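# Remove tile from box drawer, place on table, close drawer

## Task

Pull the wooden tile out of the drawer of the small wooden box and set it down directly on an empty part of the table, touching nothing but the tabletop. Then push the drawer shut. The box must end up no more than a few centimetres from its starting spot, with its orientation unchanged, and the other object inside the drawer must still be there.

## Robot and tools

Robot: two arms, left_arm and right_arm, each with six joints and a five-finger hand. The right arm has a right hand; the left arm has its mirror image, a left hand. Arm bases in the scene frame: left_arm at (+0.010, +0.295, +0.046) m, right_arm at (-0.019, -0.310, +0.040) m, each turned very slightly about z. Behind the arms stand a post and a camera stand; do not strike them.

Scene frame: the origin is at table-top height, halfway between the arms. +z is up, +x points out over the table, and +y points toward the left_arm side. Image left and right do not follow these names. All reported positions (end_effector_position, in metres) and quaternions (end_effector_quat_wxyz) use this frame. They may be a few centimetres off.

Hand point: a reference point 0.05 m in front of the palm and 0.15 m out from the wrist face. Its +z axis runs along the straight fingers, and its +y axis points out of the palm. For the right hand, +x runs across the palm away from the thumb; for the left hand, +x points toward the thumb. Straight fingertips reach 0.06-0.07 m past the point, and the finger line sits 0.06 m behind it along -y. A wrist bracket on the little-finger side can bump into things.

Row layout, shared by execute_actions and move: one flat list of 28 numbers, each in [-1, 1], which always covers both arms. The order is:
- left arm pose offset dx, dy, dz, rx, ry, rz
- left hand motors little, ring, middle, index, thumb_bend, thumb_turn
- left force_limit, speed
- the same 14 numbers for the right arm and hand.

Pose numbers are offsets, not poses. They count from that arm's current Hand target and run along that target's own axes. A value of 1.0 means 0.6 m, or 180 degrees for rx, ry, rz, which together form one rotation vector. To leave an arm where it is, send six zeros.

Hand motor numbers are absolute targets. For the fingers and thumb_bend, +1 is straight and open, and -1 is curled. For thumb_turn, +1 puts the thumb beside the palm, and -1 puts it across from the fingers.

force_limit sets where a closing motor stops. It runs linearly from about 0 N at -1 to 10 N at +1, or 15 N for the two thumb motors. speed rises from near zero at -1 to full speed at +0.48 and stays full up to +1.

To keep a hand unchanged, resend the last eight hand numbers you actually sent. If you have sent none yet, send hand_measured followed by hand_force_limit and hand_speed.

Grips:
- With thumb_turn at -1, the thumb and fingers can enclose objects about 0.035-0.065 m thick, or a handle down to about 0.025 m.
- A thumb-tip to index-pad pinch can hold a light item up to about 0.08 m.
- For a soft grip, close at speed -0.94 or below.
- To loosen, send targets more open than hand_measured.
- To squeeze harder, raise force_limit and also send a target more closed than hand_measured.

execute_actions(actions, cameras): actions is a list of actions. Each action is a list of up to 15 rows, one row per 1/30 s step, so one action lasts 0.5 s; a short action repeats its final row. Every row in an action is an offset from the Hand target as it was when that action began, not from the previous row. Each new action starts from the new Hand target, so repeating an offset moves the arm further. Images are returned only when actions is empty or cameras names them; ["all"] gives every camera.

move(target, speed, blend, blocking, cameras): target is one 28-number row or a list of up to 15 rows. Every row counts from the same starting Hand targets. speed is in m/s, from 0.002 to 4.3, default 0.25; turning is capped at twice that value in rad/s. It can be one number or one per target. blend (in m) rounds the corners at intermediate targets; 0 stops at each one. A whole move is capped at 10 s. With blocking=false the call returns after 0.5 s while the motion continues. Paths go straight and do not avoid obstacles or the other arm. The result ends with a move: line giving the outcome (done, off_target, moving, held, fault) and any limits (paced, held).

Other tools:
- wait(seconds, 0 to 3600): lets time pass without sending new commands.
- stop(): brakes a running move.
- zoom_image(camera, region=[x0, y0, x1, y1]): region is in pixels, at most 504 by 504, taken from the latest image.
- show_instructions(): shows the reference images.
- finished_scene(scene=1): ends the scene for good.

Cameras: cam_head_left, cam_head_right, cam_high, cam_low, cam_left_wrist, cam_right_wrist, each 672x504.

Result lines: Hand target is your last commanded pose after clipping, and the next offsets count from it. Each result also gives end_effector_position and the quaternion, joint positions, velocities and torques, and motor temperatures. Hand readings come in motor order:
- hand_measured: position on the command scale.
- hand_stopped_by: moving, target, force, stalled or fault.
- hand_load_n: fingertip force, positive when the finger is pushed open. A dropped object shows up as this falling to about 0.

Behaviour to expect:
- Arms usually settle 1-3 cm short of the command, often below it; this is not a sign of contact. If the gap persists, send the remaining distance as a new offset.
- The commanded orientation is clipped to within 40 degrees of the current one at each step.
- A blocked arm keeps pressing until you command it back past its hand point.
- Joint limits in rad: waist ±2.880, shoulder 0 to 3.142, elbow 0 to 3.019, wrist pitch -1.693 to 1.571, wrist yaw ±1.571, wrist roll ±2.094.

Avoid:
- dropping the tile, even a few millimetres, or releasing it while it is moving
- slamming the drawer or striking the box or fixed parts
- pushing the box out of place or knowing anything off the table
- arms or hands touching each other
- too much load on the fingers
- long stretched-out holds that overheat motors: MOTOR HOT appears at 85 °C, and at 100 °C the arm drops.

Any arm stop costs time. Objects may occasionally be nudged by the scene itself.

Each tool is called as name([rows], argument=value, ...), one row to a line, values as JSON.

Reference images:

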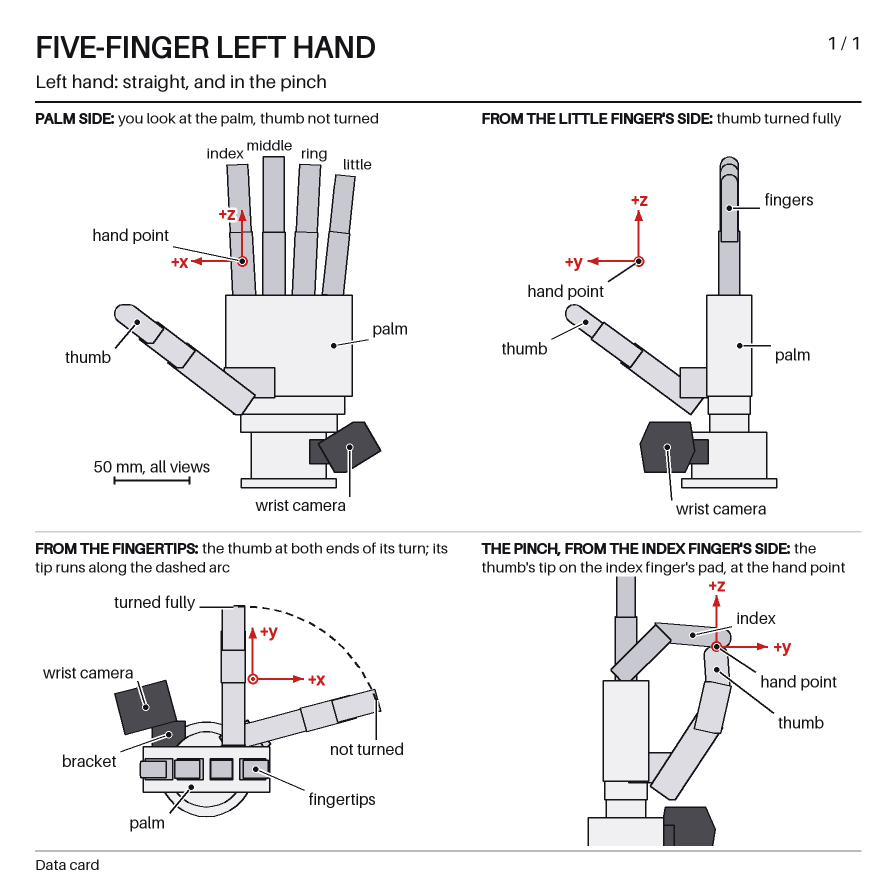

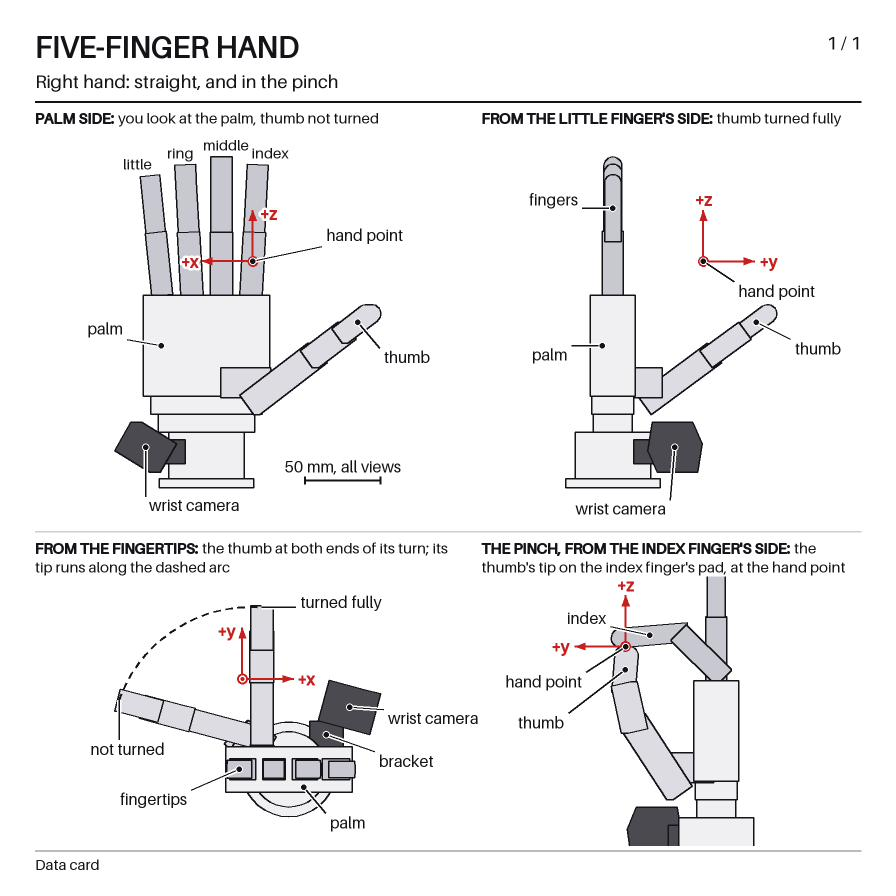

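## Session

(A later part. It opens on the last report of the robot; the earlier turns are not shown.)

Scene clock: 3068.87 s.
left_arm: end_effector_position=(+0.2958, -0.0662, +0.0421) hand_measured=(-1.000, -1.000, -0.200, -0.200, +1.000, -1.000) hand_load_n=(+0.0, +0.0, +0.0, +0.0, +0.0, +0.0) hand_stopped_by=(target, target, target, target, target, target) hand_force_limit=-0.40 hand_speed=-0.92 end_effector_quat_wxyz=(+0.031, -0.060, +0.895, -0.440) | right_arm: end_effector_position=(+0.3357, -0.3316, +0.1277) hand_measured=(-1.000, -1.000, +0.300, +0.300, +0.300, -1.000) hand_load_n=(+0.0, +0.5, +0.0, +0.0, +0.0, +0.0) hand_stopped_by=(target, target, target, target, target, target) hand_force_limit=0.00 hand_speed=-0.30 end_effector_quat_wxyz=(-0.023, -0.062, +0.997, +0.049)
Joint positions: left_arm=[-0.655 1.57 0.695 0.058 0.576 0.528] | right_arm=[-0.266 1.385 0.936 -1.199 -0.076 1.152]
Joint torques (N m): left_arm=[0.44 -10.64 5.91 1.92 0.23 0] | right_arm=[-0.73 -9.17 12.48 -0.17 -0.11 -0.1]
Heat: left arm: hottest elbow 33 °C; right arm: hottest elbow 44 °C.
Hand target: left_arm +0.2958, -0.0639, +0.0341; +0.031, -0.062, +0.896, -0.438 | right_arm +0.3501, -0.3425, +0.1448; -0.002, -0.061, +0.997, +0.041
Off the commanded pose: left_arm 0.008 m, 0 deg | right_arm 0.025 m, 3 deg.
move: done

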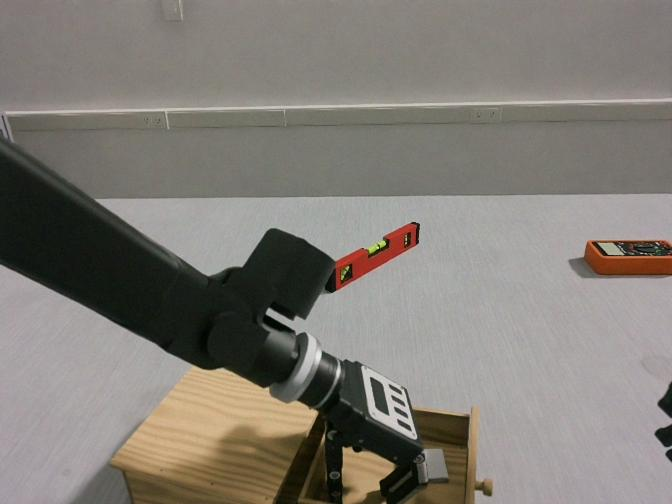

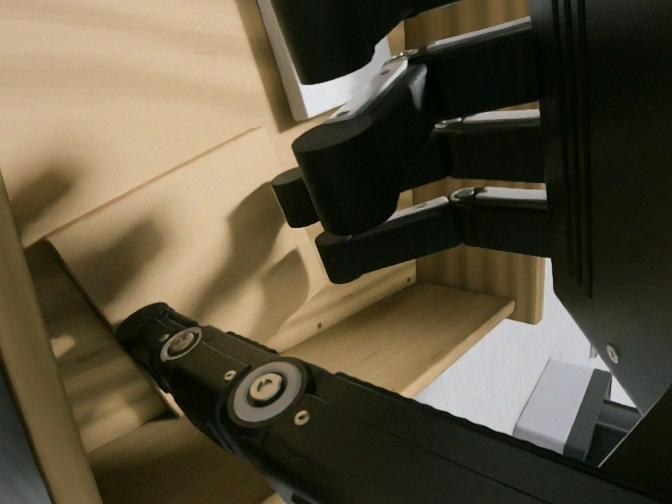

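move([
  [0.0,0.0,0.0,0,0,0, -1,-1,0.25,0.25,1.0,-1,-0.4,-0.6, 0,0,0,0,0,0, -1,-1,0.3,0.3,0.3,-1,0.0,-0.3],
  [0.0,-0.118,-0.092,0,0,0, -1,-1,0.25,0.25,1.0,-1,-0.4,-0.6, 0,0,0,0,0,0, -1,-1,0.3,0.3,0.3,-1,0.0,-0.3],
  [0.167,-0.118,-0.092,0,0,0, -1,-1,0.25,0.25,1.0,-1,-0.4,-0.6, 0,0,0,0,0,0, -1,-1,0.3,0.3,0.3,-1,0.0,-0.3],
], speed=0.1, cameras=["cam_low","cam_left_wrist","cam_high"])

zoom_image(camera="cam_low", region=[280, 380, 500, 504])

zoom_image(camera="cam_high", region=[190, 240, 290, 340])

Scene clock: 3154.97 s.
left_arm: end_effector_position=(+0.1982, -0.0756, +0.1204) hand_measured=(-1.000, -1.000, +0.250, +0.250, +1.000, -1.000) hand_load_n=(+0.0, +0.0, +0.0, +0.0, +0.0, +0.0) hand_stopped_by=(target, target, target, target, target, target) hand_force_limit=-0.40 hand_speed=-0.60 end_effector_quat_wxyz=(+0.028, -0.060, +0.901, -0.430) | right_arm: end_effector_position=(+0.3357, -0.3316, +0.1277) hand_measured=(-1.000, -1.000, +0.300, +0.300, +0.300, -1.000) hand_load_n=(+0.0, +0.0, +0.5, +0.0, +0.0, +0.0) hand_stopped_by=(target, target, target, target, target, target) hand_force_limit=0.00 hand_speed=-0.30 end_effector_quat_wxyz=(-0.023, -0.062, +0.997, +0.049)
Joint positions: left_arm=[-0.874 1.224 0.624 -0.158 0.415 0.364] | right_arm=[-0.266 1.385 0.936 -1.199 -0.076 1.152]
Joint torques (N m): left_arm=[-0.15 -9.23 7.66 2.03 0.1 -0.14] | right_arm=[-0.73 -9.23 12.46 -0.16 -0.12 -0.09]
Heat: left arm: hottest elbow 32 °C; right arm: hottest elbow 45 °C.
Hand target: left_arm +0.1965, -0.0779, +0.1239; +0.031, -0.062, +0.896, -0.438 | right_arm +0.3501, -0.3425, +0.1448; -0.002, -0.061, +0.997, +0.041
Off the commanded pose: left_arm 0.004 m, 1 deg | right_arm 0.025 m, 3 deg.
move: done
Images, in order (width x height): cam_high 672x504, cam_low 672x504, cam_left_wrist 672x504.

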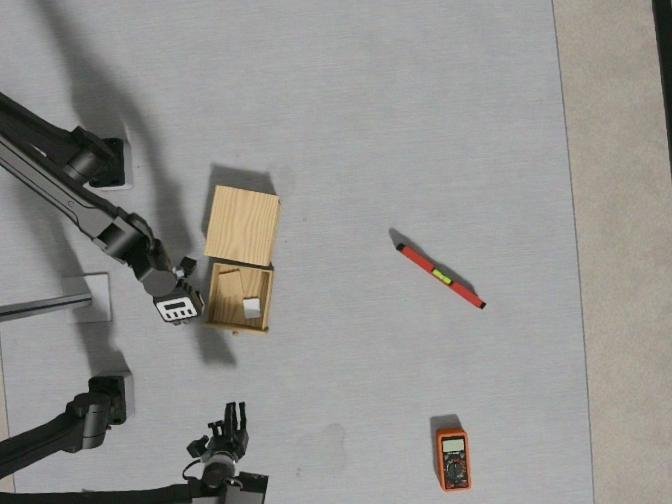

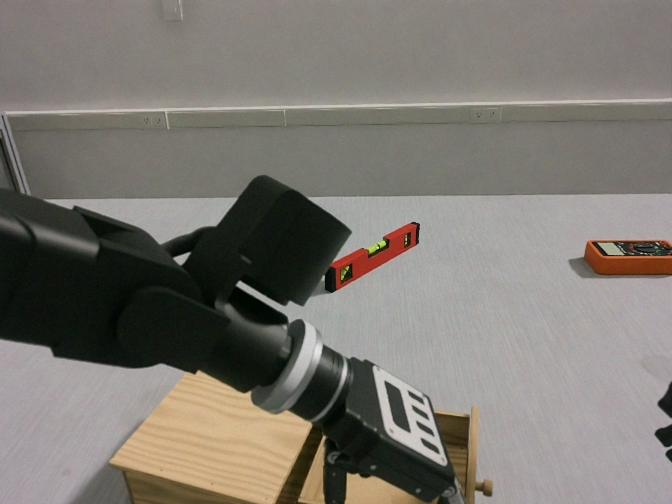

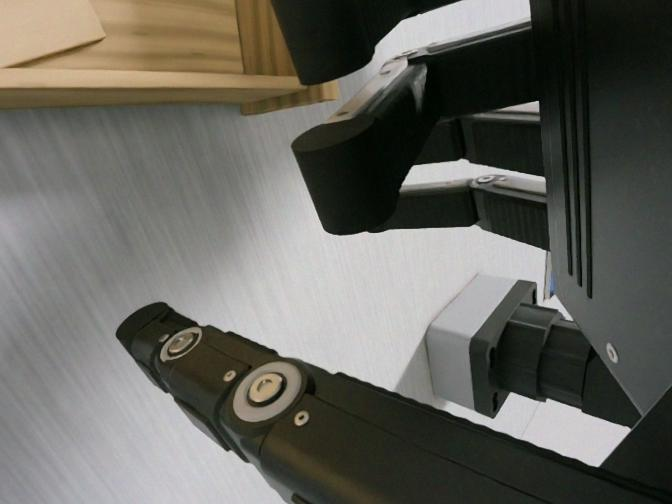

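Scaled by 2.291 from the camera's image (finer frame: 960x720).

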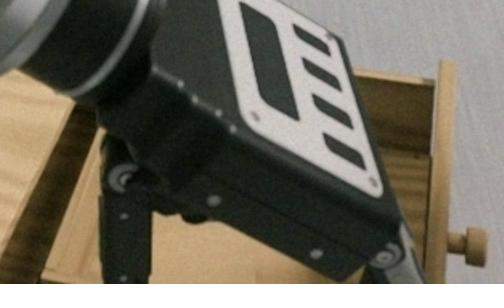

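Scaled by 5.040 from the camera's image (finer frame: 960x720).

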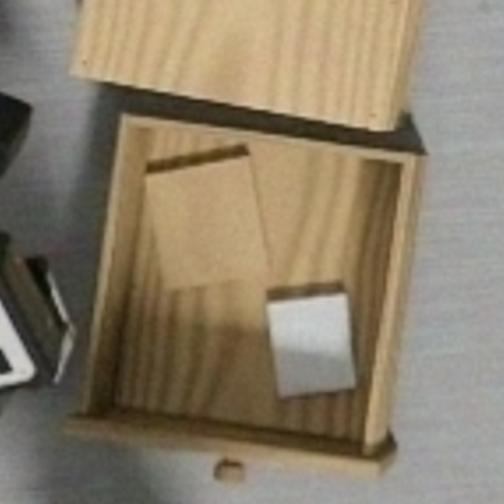

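move([
  [-0.154,-0.0023,0.0206,0,0,0, -1,-1,0.25,0.25,1.0,-1,-0.4,-0.6, 0,0,0,0,0,0, -1,-1,0.3,0.3,0.3,-1,0.0,-0.3],
], speed=0.08, cameras=["cam_low","cam_left_wrist","cam_high"])

Scene clock: 3202.47 s.
left_arm: end_effector_position=(+0.2730, -0.0656, +0.1058) hand_measured=(-1.000, -1.000, +0.250, +0.250, +1.000, -1.000) hand_load_n=(+0.0, +0.0, +0.0, +0.0, +0.0, +0.0) hand_stopped_by=(target, target, target, target, target, target) hand_force_limit=-0.40 hand_speed=-0.60 end_effector_quat_wxyz=(+0.021, -0.070, +0.899, -0.432) | right_arm: end_effector_position=(+0.3357, -0.3316, +0.1277) hand_measured=(-1.000, -1.000, +0.300, +0.300, +0.300, -1.000) hand_load_n=(+0.0, +0.0, +0.0, +0.0, +0.0, +0.0) hand_stopped_by=(target, target, target, target, target, target) hand_force_limit=0.00 hand_speed=-0.30 end_effector_quat_wxyz=(-0.023, -0.062, +0.997, +0.049)
Joint positions: left_arm=[-0.692 1.385 0.728 -0.167 0.548 0.484] | right_arm=[-0.266 1.385 0.936 -1.199 -0.076 1.152]
Joint torques (N m): left_arm=[0.73 -9.05 11.85 0.68 0.38 0.12] | right_arm=[-0.73 -9.17 12.46 -0.17 -0.12 -0.1]
Heat: left arm: hottest elbow 34 °C; right arm: hottest elbow 45 °C.
Hand target: left_arm +0.2895, -0.0755, +0.1175; +0.031, -0.062, +0.896, -0.438 | right_arm +0.3501, -0.3425, +0.1448; -0.002, -0.061, +0.997, +0.041
Off the commanded pose: left_arm 0.023 m, 2 deg | right_arm 0.025 m, 3 deg.
move: off_target (left_arm)
Images, in order (width x height): cam_high 672x504, cam_low 672x504, cam_left_wrist 672x504.

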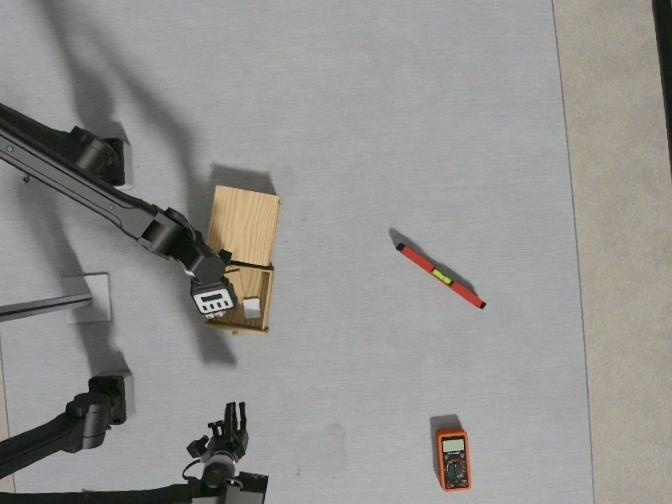

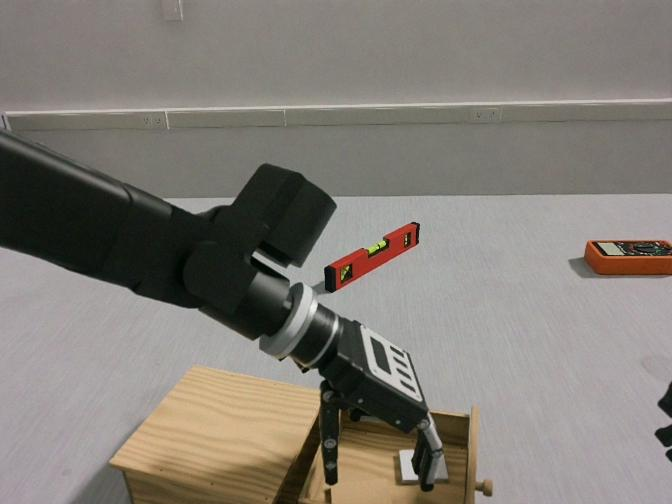

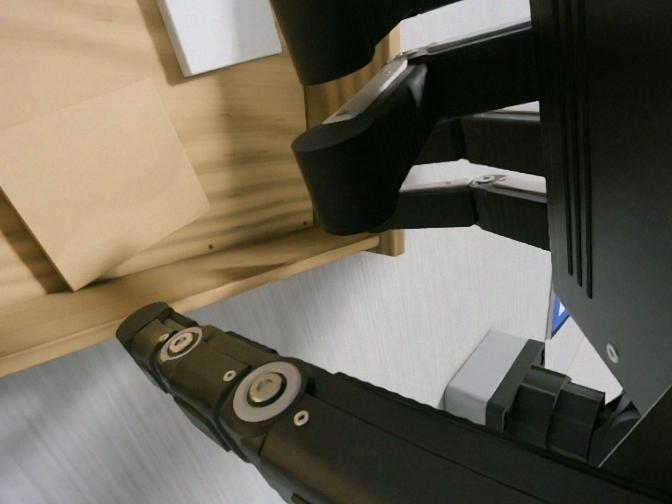

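move([
  [-0.010,0.088,0.0162,0,0,0, -1,-1,0.25,0.25,1.0,-1,-0.4,-0.6, 0,0,0,0,0,0, -1,-1,0.3,0.3,0.3,-1,0.0,-0.3],
], speed=0.06, cameras=["cam_low","cam_left_wrist","cam_high"])

zoom_image(camera="cam_low", region=[280, 380, 500, 504])

zoom_image(camera="cam_high", region=[190, 240, 290, 340])

Scene clock: 3218.13 s.
left_arm: end_effector_position=(+0.2883, -0.0528, +0.0759) hand_measured=(-1.000, -1.000, +0.250, +0.250, +1.000, -1.000) hand_load_n=(+0.0, +0.0, +0.0, +0.0, +0.0, +0.0) hand_stopped_by=(target, target, target, target, target, target) hand_force_limit=-0.40 hand_speed=-0.60 end_effector_quat_wxyz=(+0.026, -0.066, +0.896, -0.438) | right_arm: end_effector_position=(+0.3357, -0.3316, +0.1277) hand_measured=(-1.000, -1.000, +0.300, +0.300, +0.300, -1.000) hand_load_n=(+0.0, +0.5, +0.0, +0.0, +0.0, +0.0) hand_stopped_by=(target, target, target, target, target, target) hand_force_limit=0.00 hand_speed=-0.30 end_effector_quat_wxyz=(-0.023, -0.062, +0.997, +0.049)
Joint positions: left_arm=[-0.639 1.456 0.695 -0.071 0.587 0.533] | right_arm=[-0.266 1.385 0.936 -1.199 -0.076 1.152]
Joint torques (N m): left_arm=[0.97 -9.7 6.79 1.92 0.42 0.12] | right_arm=[-0.73 -9.23 12.46 -0.18 -0.12 -0.1]
Heat: left arm: hottest elbow 34 °C; right arm: hottest elbow 45 °C.
Hand target: left_arm +0.2919, -0.0501, +0.0696; +0.030, -0.062, +0.896, -0.438 | right_arm +0.3501, -0.3425, +0.1448; -0.002, -0.061, +0.997, +0.041
Off the commanded pose: left_arm 0.008 m, 1 deg | right_arm 0.025 m, 3 deg.
move: done
Images, in order (width x height): cam_high 672x504, cam_low 672x504, cam_left_wrist 672x504.

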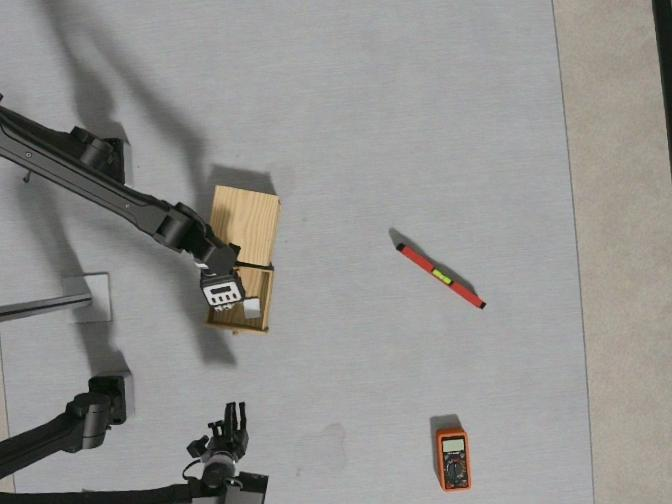

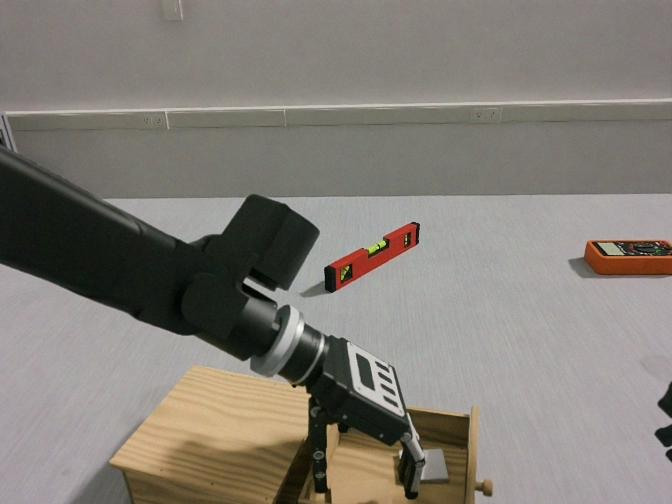

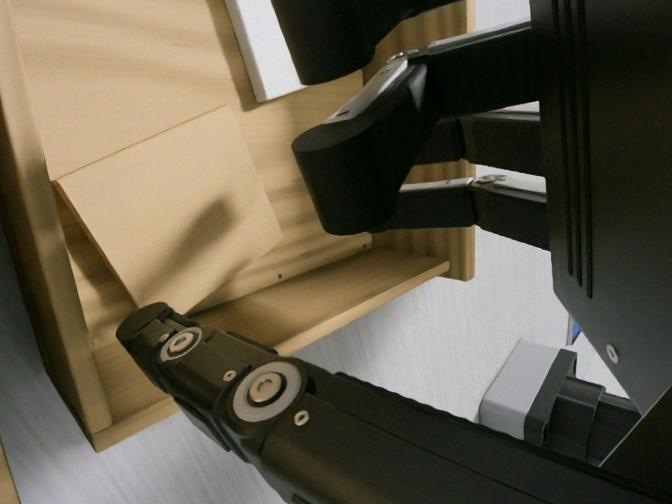

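Scaled by 2.291 from the camera's image (finer frame: 960x720).

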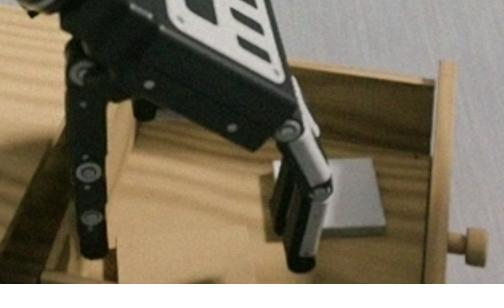

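Scaled by 5.040 from the camera's image (finer frame: 960x720).

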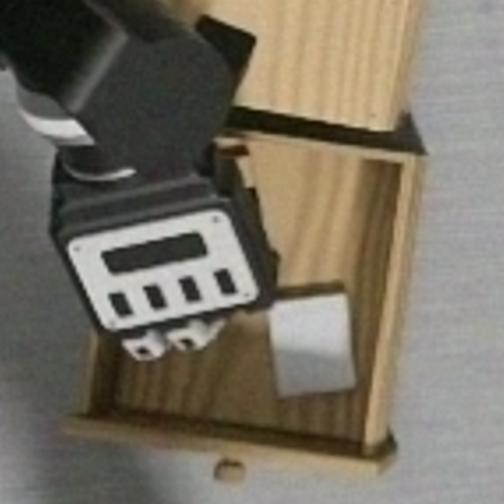

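move([
  [0,0.034,0.0267,0,0,0, -1,-1,0.25,0.25,1.0,-1,-0.4,-0.6, 0,0,0,0,0,0, -1,-1,0.3,0.3,0.3,-1,0.0,-0.3],
], speed=0.04, cameras=["cam_low","cam_left_wrist"])

zoom_image(camera="cam_low", region=[280, 380, 500, 504])

zoom_image(camera="cam_left_wrist", region=[0, 100, 404, 504])

Scene clock: 3248.97 s.
left_arm: end_effector_position=(+0.2896, -0.0537, +0.0510) hand_measured=(-1.000, -1.000, +0.250, +0.250, +1.000, -1.000) hand_load_n=(+0.0, +0.0, +0.0, -0.5, +0.0, +0.0) hand_stopped_by=(target, target, target, target, target, target) hand_force_limit=-0.40 hand_speed=-0.60 end_effector_quat_wxyz=(+0.027, -0.065, +0.896, -0.439) | right_arm: end_effector_position=(+0.3357, -0.3316, +0.1277) hand_measured=(-1.000, -1.000, +0.300, +0.300, +0.300, -1.000) hand_load_n=(+0.0, +0.0, +0.0, +0.0, +0.0, +0.0) hand_stopped_by=(target, target, target, target, target, target) hand_force_limit=0.00 hand_speed=-0.30 end_effector_quat_wxyz=(-0.023, -0.062, +0.997, +0.049)
Joint positions: left_arm=[-0.639 1.52 0.672 0.019 0.587 0.534] | right_arm=[-0.266 1.385 0.936 -1.199 -0.076 1.152]
Joint torques (N m): left_arm=[0.79 -9.93 6.11 1.87 0.41 0.12] | right_arm=[-0.73 -9.17 12.46 -0.16 -0.12 -0.09]
Heat: left arm: hottest elbow 33 °C; right arm: hottest elbow 45 °C.
Hand target: left_arm +0.2919, -0.0502, +0.0437; +0.031, -0.062, +0.896, -0.438 | right_arm +0.3501, -0.3425, +0.1448; -0.002, -0.061, +0.997, +0.041
Off the commanded pose: left_arm 0.008 m, 0 deg | right_arm 0.025 m, 3 deg.
move: done

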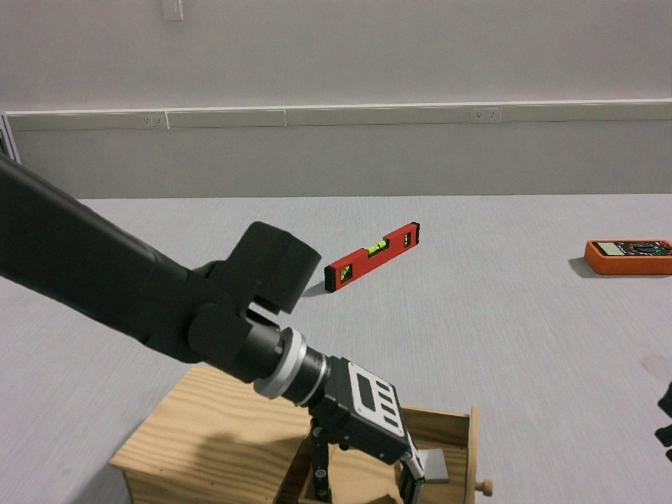

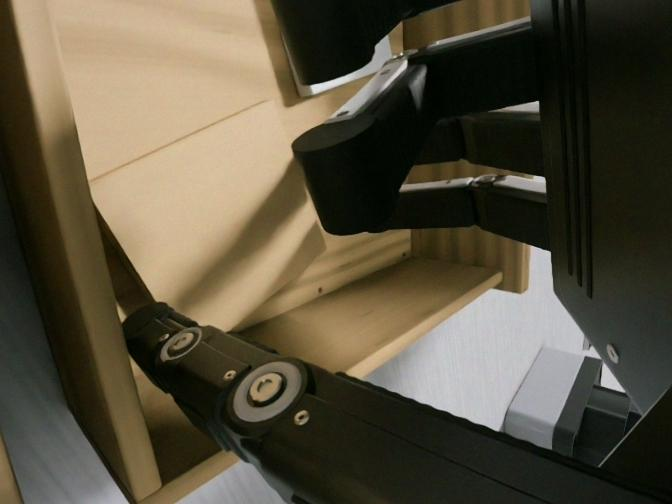

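Scaled by 2.291 from the camera's image (finer frame: 960x720).

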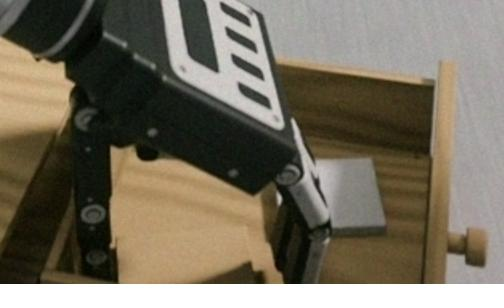

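Scaled by 1.248 from the camera's image (finer frame: 960x720).

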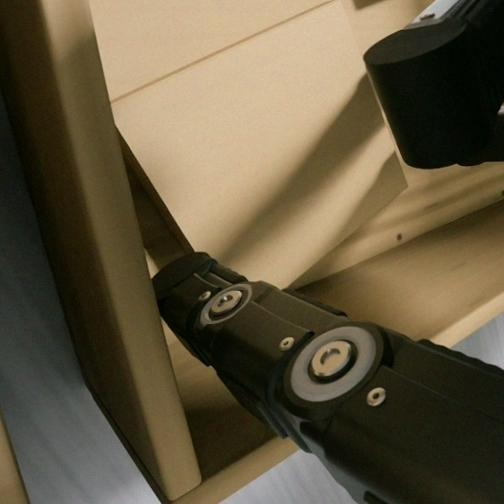

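move([
  [0.0005,0.0176,0.018,0,0,0, -1,-1,0.25,0.25,1.0,-1,-0.4,-0.6, 0,0,0,0,0,0, -1,-1,0.3,0.3,0.3,-1,0.0,-0.3],
], speed=0.03, cameras=["cam_low","cam_left_wrist"])

zoom_image(camera="cam_low", region=[280, 380, 500, 504])

zoom_image(camera="cam_left_wrist", region=[0, 100, 404, 504])

Scene clock: 3262.87 s.
left_arm: end_effector_position=(+0.2931, -0.0568, +0.0409) hand_measured=(-1.000, -1.000, +0.250, +0.250, +1.000, -1.000) hand_load_n=(+0.0, +0.5, -0.5, +0.0, +0.0, +0.0) hand_stopped_by=(target, target, target, target, target, target) hand_force_limit=-0.40 hand_speed=-0.60 end_effector_quat_wxyz=(+0.032, -0.062, +0.894, -0.444) | right_arm: end_effector_position=(+0.3357, -0.3316, +0.1277) hand_measured=(-1.000, -1.000, +0.300, +0.300, +0.300, -1.000) hand_load_n=(+0.0, +0.0, +0.0, +0.0, +0.0, +0.0) hand_stopped_by=(target, target, target, target, target, target) hand_force_limit=0.00 hand_speed=-0.30 end_effector_quat_wxyz=(-0.023, -0.062, +0.997, +0.049)
Joint positions: left_arm=[-0.639 1.555 0.667 0.074 0.589 0.534] | right_arm=[-0.266 1.385 0.936 -1.199 -0.076 1.152]
Joint torques (N m): left_arm=[0.56 -9.64 5.65 1.8 0.22 0.1] | right_arm=[-0.67 -9.23 12.48 -0.17 -0.12 -0.09]
Heat: left arm: hottest elbow 33 °C; right arm: hottest elbow 45 °C.
Hand target: left_arm +0.2920, -0.0523, +0.0290; +0.031, -0.062, +0.896, -0.438 | right_arm +0.3501, -0.3425, +0.1448; -0.002, -0.061, +0.997, +0.041
Off the commanded pose: left_arm 0.013 m, 1 deg | right_arm 0.025 m, 3 deg.
move: off_target (left_arm)

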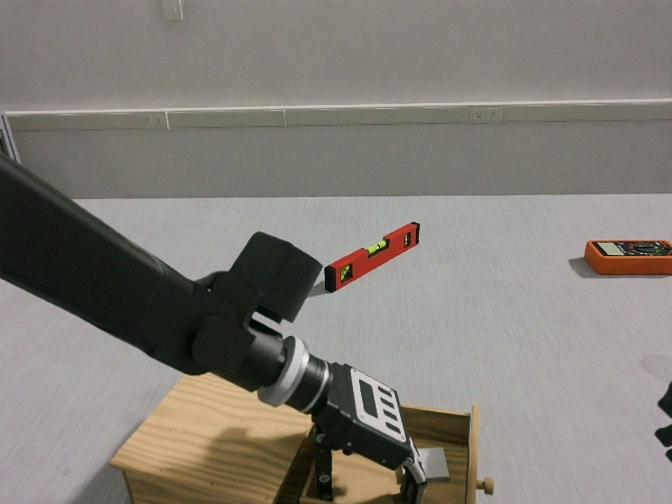

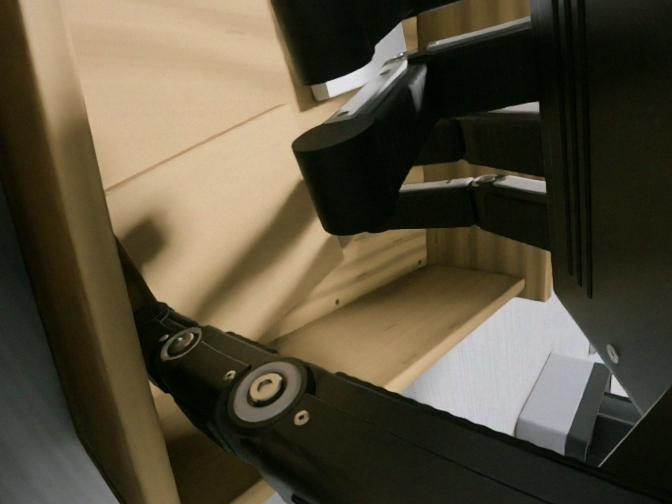

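Scaled by 2.291 from the camera's image (finer frame: 960x720).

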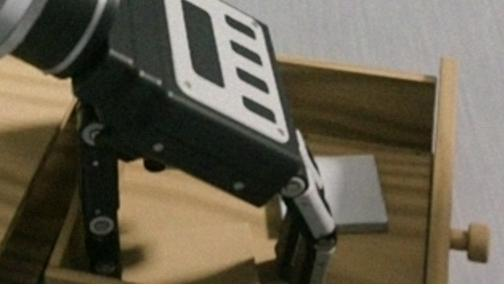

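Scaled by 1.248 from the camera's image (finer frame: 960x720).

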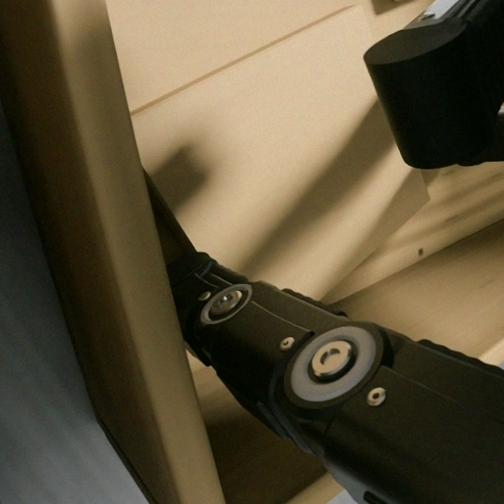

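move([
  [0.0,-0.0185,0.0155,0,0,0, -1,-1,0.25,0.25,1.0,-1,-0.4,-0.6, 0,0,0,0,0,0, -1,-1,0.3,0.3,0.3,-1,0.0,-0.3],
], speed=0.03, cameras=["cam_low","cam_left_wrist","cam_high"])

zoom_image(camera="cam_low", region=[280, 380, 500, 504])

zoom_image(camera="cam_left_wrist", region=[0, 100, 404, 504])

Scene clock: 3291.00 s.
left_arm: end_effector_position=(+0.2933, -0.0592, +0.0401) hand_measured=(-1.000, -1.000, +0.250, +0.250, +1.000, -1.000) hand_load_n=(+0.5, +0.0, -0.5, +0.0, +0.0, +0.0) hand_stopped_by=(target, target, target, target, target, target) hand_force_limit=-0.40 hand_speed=-0.60 end_effector_quat_wxyz=(+0.037, -0.059, +0.894, -0.442) | right_arm: end_effector_position=(+0.3357, -0.3316, +0.1277) hand_measured=(-1.000, -1.000, +0.300, +0.300, +0.300, -1.000) hand_load_n=(+0.0, +0.5, +0.0, +0.0, +0.0, +0.0) hand_stopped_by=(target, target, target, target, target, target) hand_force_limit=0.00 hand_speed=-0.30 end_effector_quat_wxyz=(-0.023, -0.062, +0.997, +0.049)
Joint positions: left_arm=[-0.647 1.557 0.667 0.083 0.576 0.534] | right_arm=[-0.266 1.385 0.936 -1.199 -0.076 1.152]
Joint torques (N m): left_arm=[-0.5 -8.59 7.97 1.48 0.02 -0.11] | right_arm=[-0.79 -9.17 12.46 -0.17 -0.12 -0.09]
Heat: left arm: hottest elbow 32 °C; right arm: hottest elbow 45 °C.
Hand target: left_arm +0.2941, -0.0663, +0.0320; +0.031, -0.062, +0.896, -0.438 | right_arm +0.3501, -0.3425, +0.1448; -0.002, -0.061, +0.997, +0.041
Off the commanded pose: left_arm 0.011 m, 1 deg | right_arm 0.025 m, 3 deg.
move: off_target (left_arm)
Images, in order (width x height): cam_high 672x504, cam_low 672x504, cam_left_wrist 672x504.

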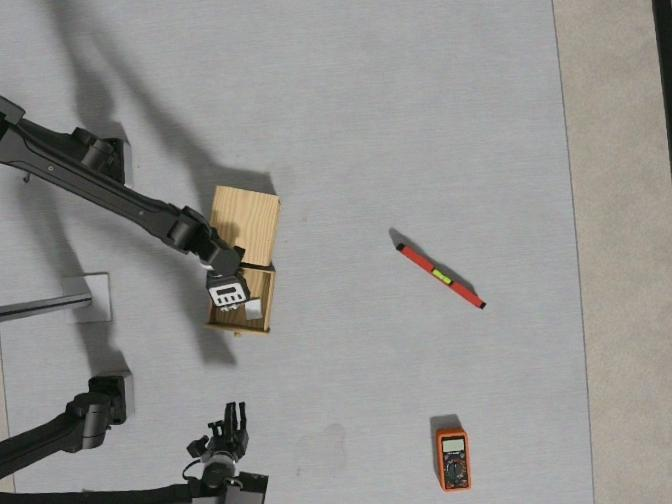

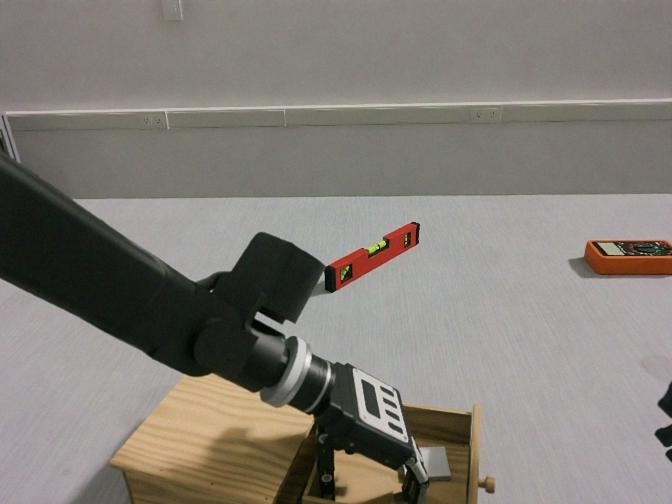

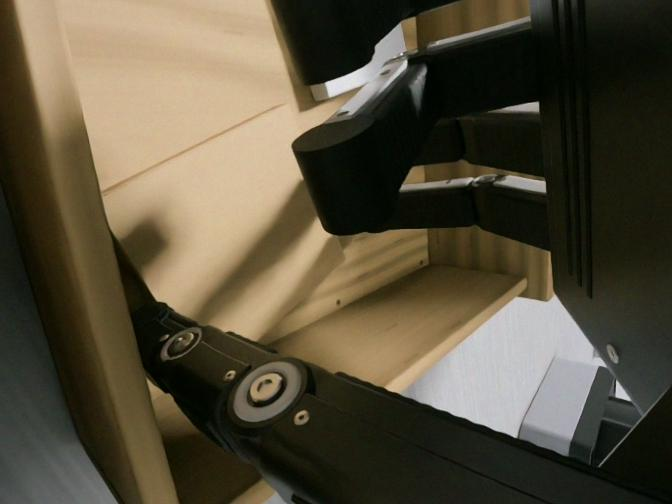

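Scaled by 2.291 from the camera's image (finer frame: 960x720).

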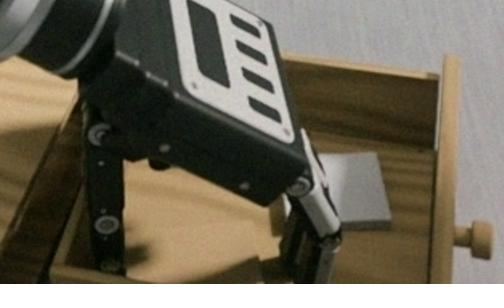

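Scaled by 1.248 from the camera's image (finer frame: 960x720).

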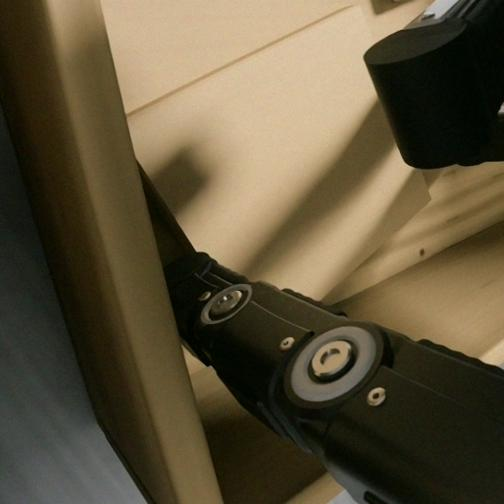

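move([
  [0.0,-0.008,-0.006,0,0,0, -1,-1,0.25,0.25,1.0,-1,-0.4,-0.6, 0,0,0,0,0,0, -1,-1,0.3,0.3,0.3,-1,0.0,-0.3],
  [0.0,-0.0203,0.0098,0,0,0, -1,-1,0.25,0.25,1.0,-1,-0.4,-0.6, 0,0,0,0,0,0, -1,-1,0.3,0.3,0.3,-1,0.0,-0.3],
], speed=0.03, cameras=["cam_low","cam_left_wrist","cam_high"])

zoom_image(camera="cam_low", region=[280, 380, 500, 504])

zoom_image(camera="cam_high", region=[190, 240, 290, 340])

Scene clock: 3302.43 s.
left_arm: end_effector_position=(+0.2918, -0.0687, +0.0404) hand_measured=(-1.000, -1.000, +0.250, +0.250, +1.000, -1.000) hand_load_n=(+0.0, +0.0, -0.5, +0.0, +0.0, -0.5) hand_stopped_by=(target, target, target, target, target, target) hand_force_limit=-0.40 hand_speed=-0.60 end_effector_quat_wxyz=(+0.036, -0.059, +0.895, -0.441) | right_arm: end_effector_position=(+0.3357, -0.3316, +0.1277) hand_measured=(-1.000, -1.000, +0.300, +0.300, +0.300, -1.000) hand_load_n=(+0.0, -0.5, +0.5, +0.0, +0.0, +0.0) hand_stopped_by=(target, target, target, target, target, target) hand_force_limit=0.00 hand_speed=-0.30 end_effector_quat_wxyz=(-0.023, -0.062, +0.997, +0.049)
Joint positions: left_arm=[-0.67 1.567 0.682 0.083 0.56 0.518] | right_arm=[-0.266 1.385 0.936 -1.199 -0.076 1.152]
Joint torques (N m): left_arm=[-0.5 -9.29 8.96 0.95 0.08 -0.15] | right_arm=[-0.73 -9.29 12.46 -0.17 -0.12 -0.09]
Heat: left arm: hottest elbow 33 °C; right arm: hottest elbow 45 °C.
Hand target: left_arm +0.2956, -0.0782, +0.0378; +0.031, -0.062, +0.896, -0.438 | right_arm +0.3501, -0.3425, +0.1448; -0.002, -0.061, +0.997, +0.041
Off the commanded pose: left_arm 0.011 m, 1 deg | right_arm 0.025 m, 3 deg.
move: off_target (left_arm)
Images, in order (width x height): cam_high 672x504, cam_low 672x504, cam_left_wrist 672x504.

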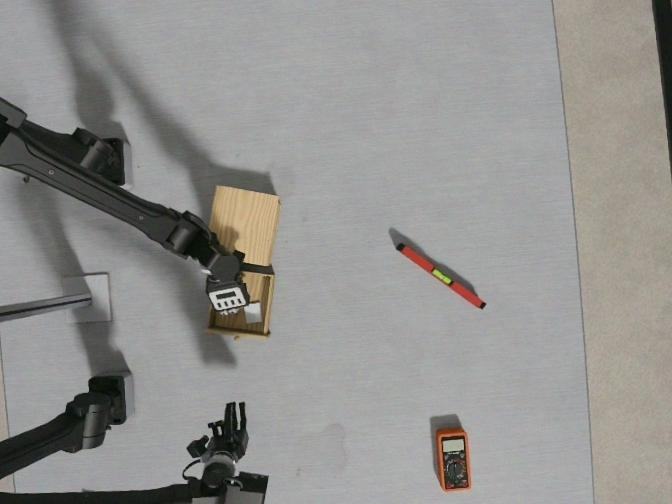

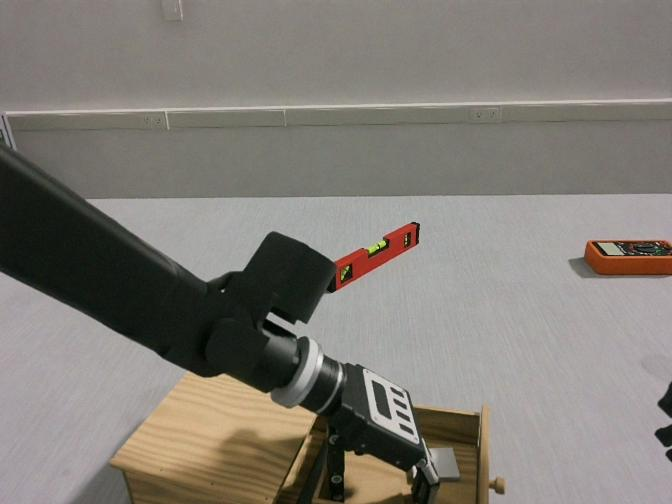

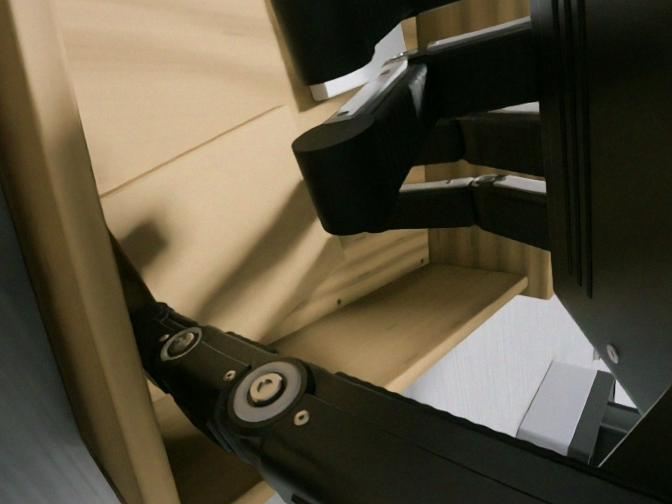

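Scaled by 2.291 from the camera's image (finer frame: 960x720).

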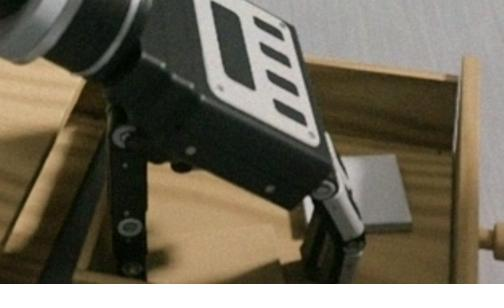

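Scaled by 5.040 from the camera's image (finer frame: 960x720).

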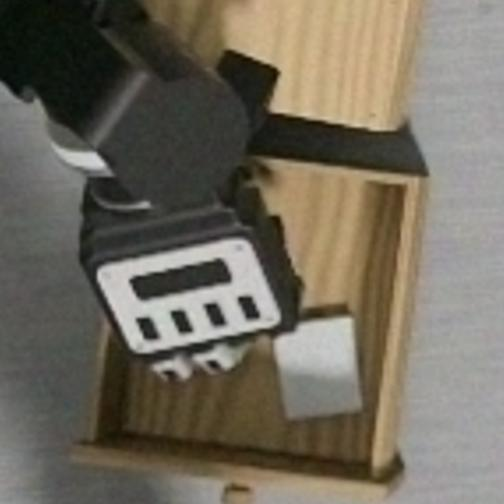

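move([
  [0.0,-0.0160,-0.0125,0,0,0, -1,-1,0.25,0.25,1.0,-1,-0.4,-0.6, 0,0,0,0,0,0, -1,-1,0.3,0.3,0.3,-1,0.0,-0.3],
], speed=0.03, cameras=["cam_low","cam_left_wrist"])

zoom_image(camera="cam_low", region=[280, 380, 500, 504])

zoom_image(camera="cam_left_wrist", region=[0, 100, 404, 504])

Scene clock: 3312.97 s.
left_arm: end_effector_position=(+0.2917, -0.0684, +0.0411) hand_measured=(-1.000, -1.000, +0.250, +0.250, +1.000, -1.000) hand_load_n=(+0.0, +0.0, +0.0, +0.0, +0.0, +0.0) hand_stopped_by=(target, target, target, target, target, target) hand_force_limit=-0.40 hand_speed=-0.60 end_effector_quat_wxyz=(+0.031, -0.062, +0.898, -0.435) | right_arm: end_effector_position=(+0.3357, -0.3316, +0.1277) hand_measured=(-1.000, -1.000, +0.300, +0.300, +0.300, -1.000) hand_load_n=(+0.0, +0.0, +0.0, +0.0, +0.0, +0.0) hand_stopped_by=(target, target, target, target, target, target) hand_force_limit=0.00 hand_speed=-0.30 end_effector_quat_wxyz=(-0.023, -0.062, +0.997, +0.049)
Joint positions: left_arm=[-0.67 1.567 0.693 0.056 0.558 0.517] | right_arm=[-0.266 1.385 0.936 -1.199 -0.076 1.152]
Joint torques (N m): left_arm=[-0.62 -12.34 8.98 0.53 0.16 -0.12] | right_arm=[-0.79 -9.23 12.46 -0.18 -0.12 -0.09]
Heat: left arm: hottest elbow 33 °C; right arm: hottest elbow 45 °C.
Hand target: left_arm +0.2956, -0.0782, +0.0500; +0.031, -0.062, +0.896, -0.438 | right_arm +0.3501, -0.3425, +0.1448; -0.002, -0.061, +0.997, +0.041
Off the commanded pose: left_arm 0.014 m, 0 deg | right_arm 0.025 m, 3 deg.
move: off_target (left_arm)

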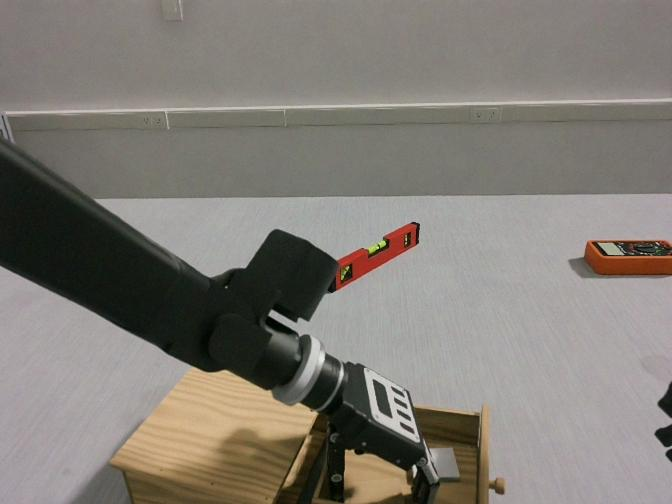

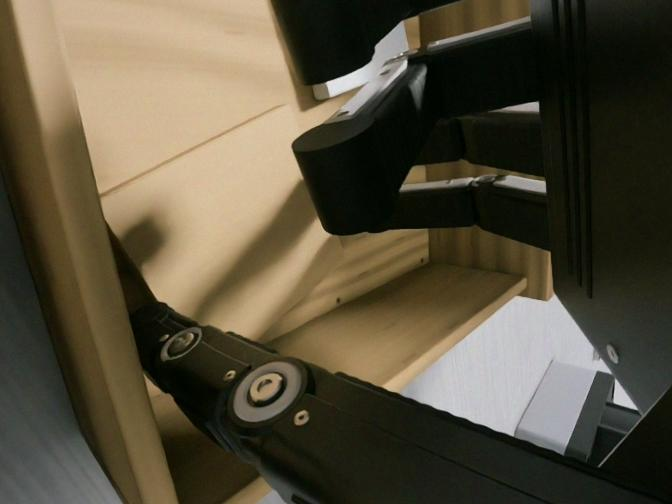

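Scaled by 2.291 from the camera's image (finer frame: 960x720).

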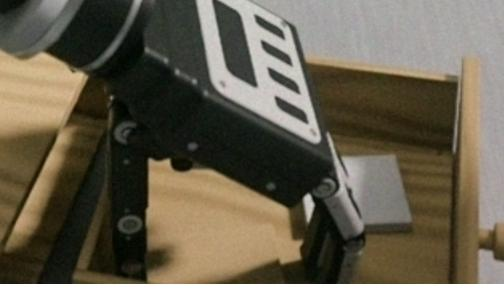

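Scaled by 1.248 from the camera's image (finer frame: 960x720).

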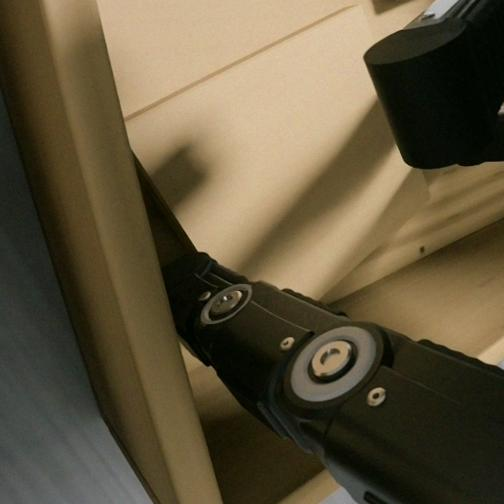

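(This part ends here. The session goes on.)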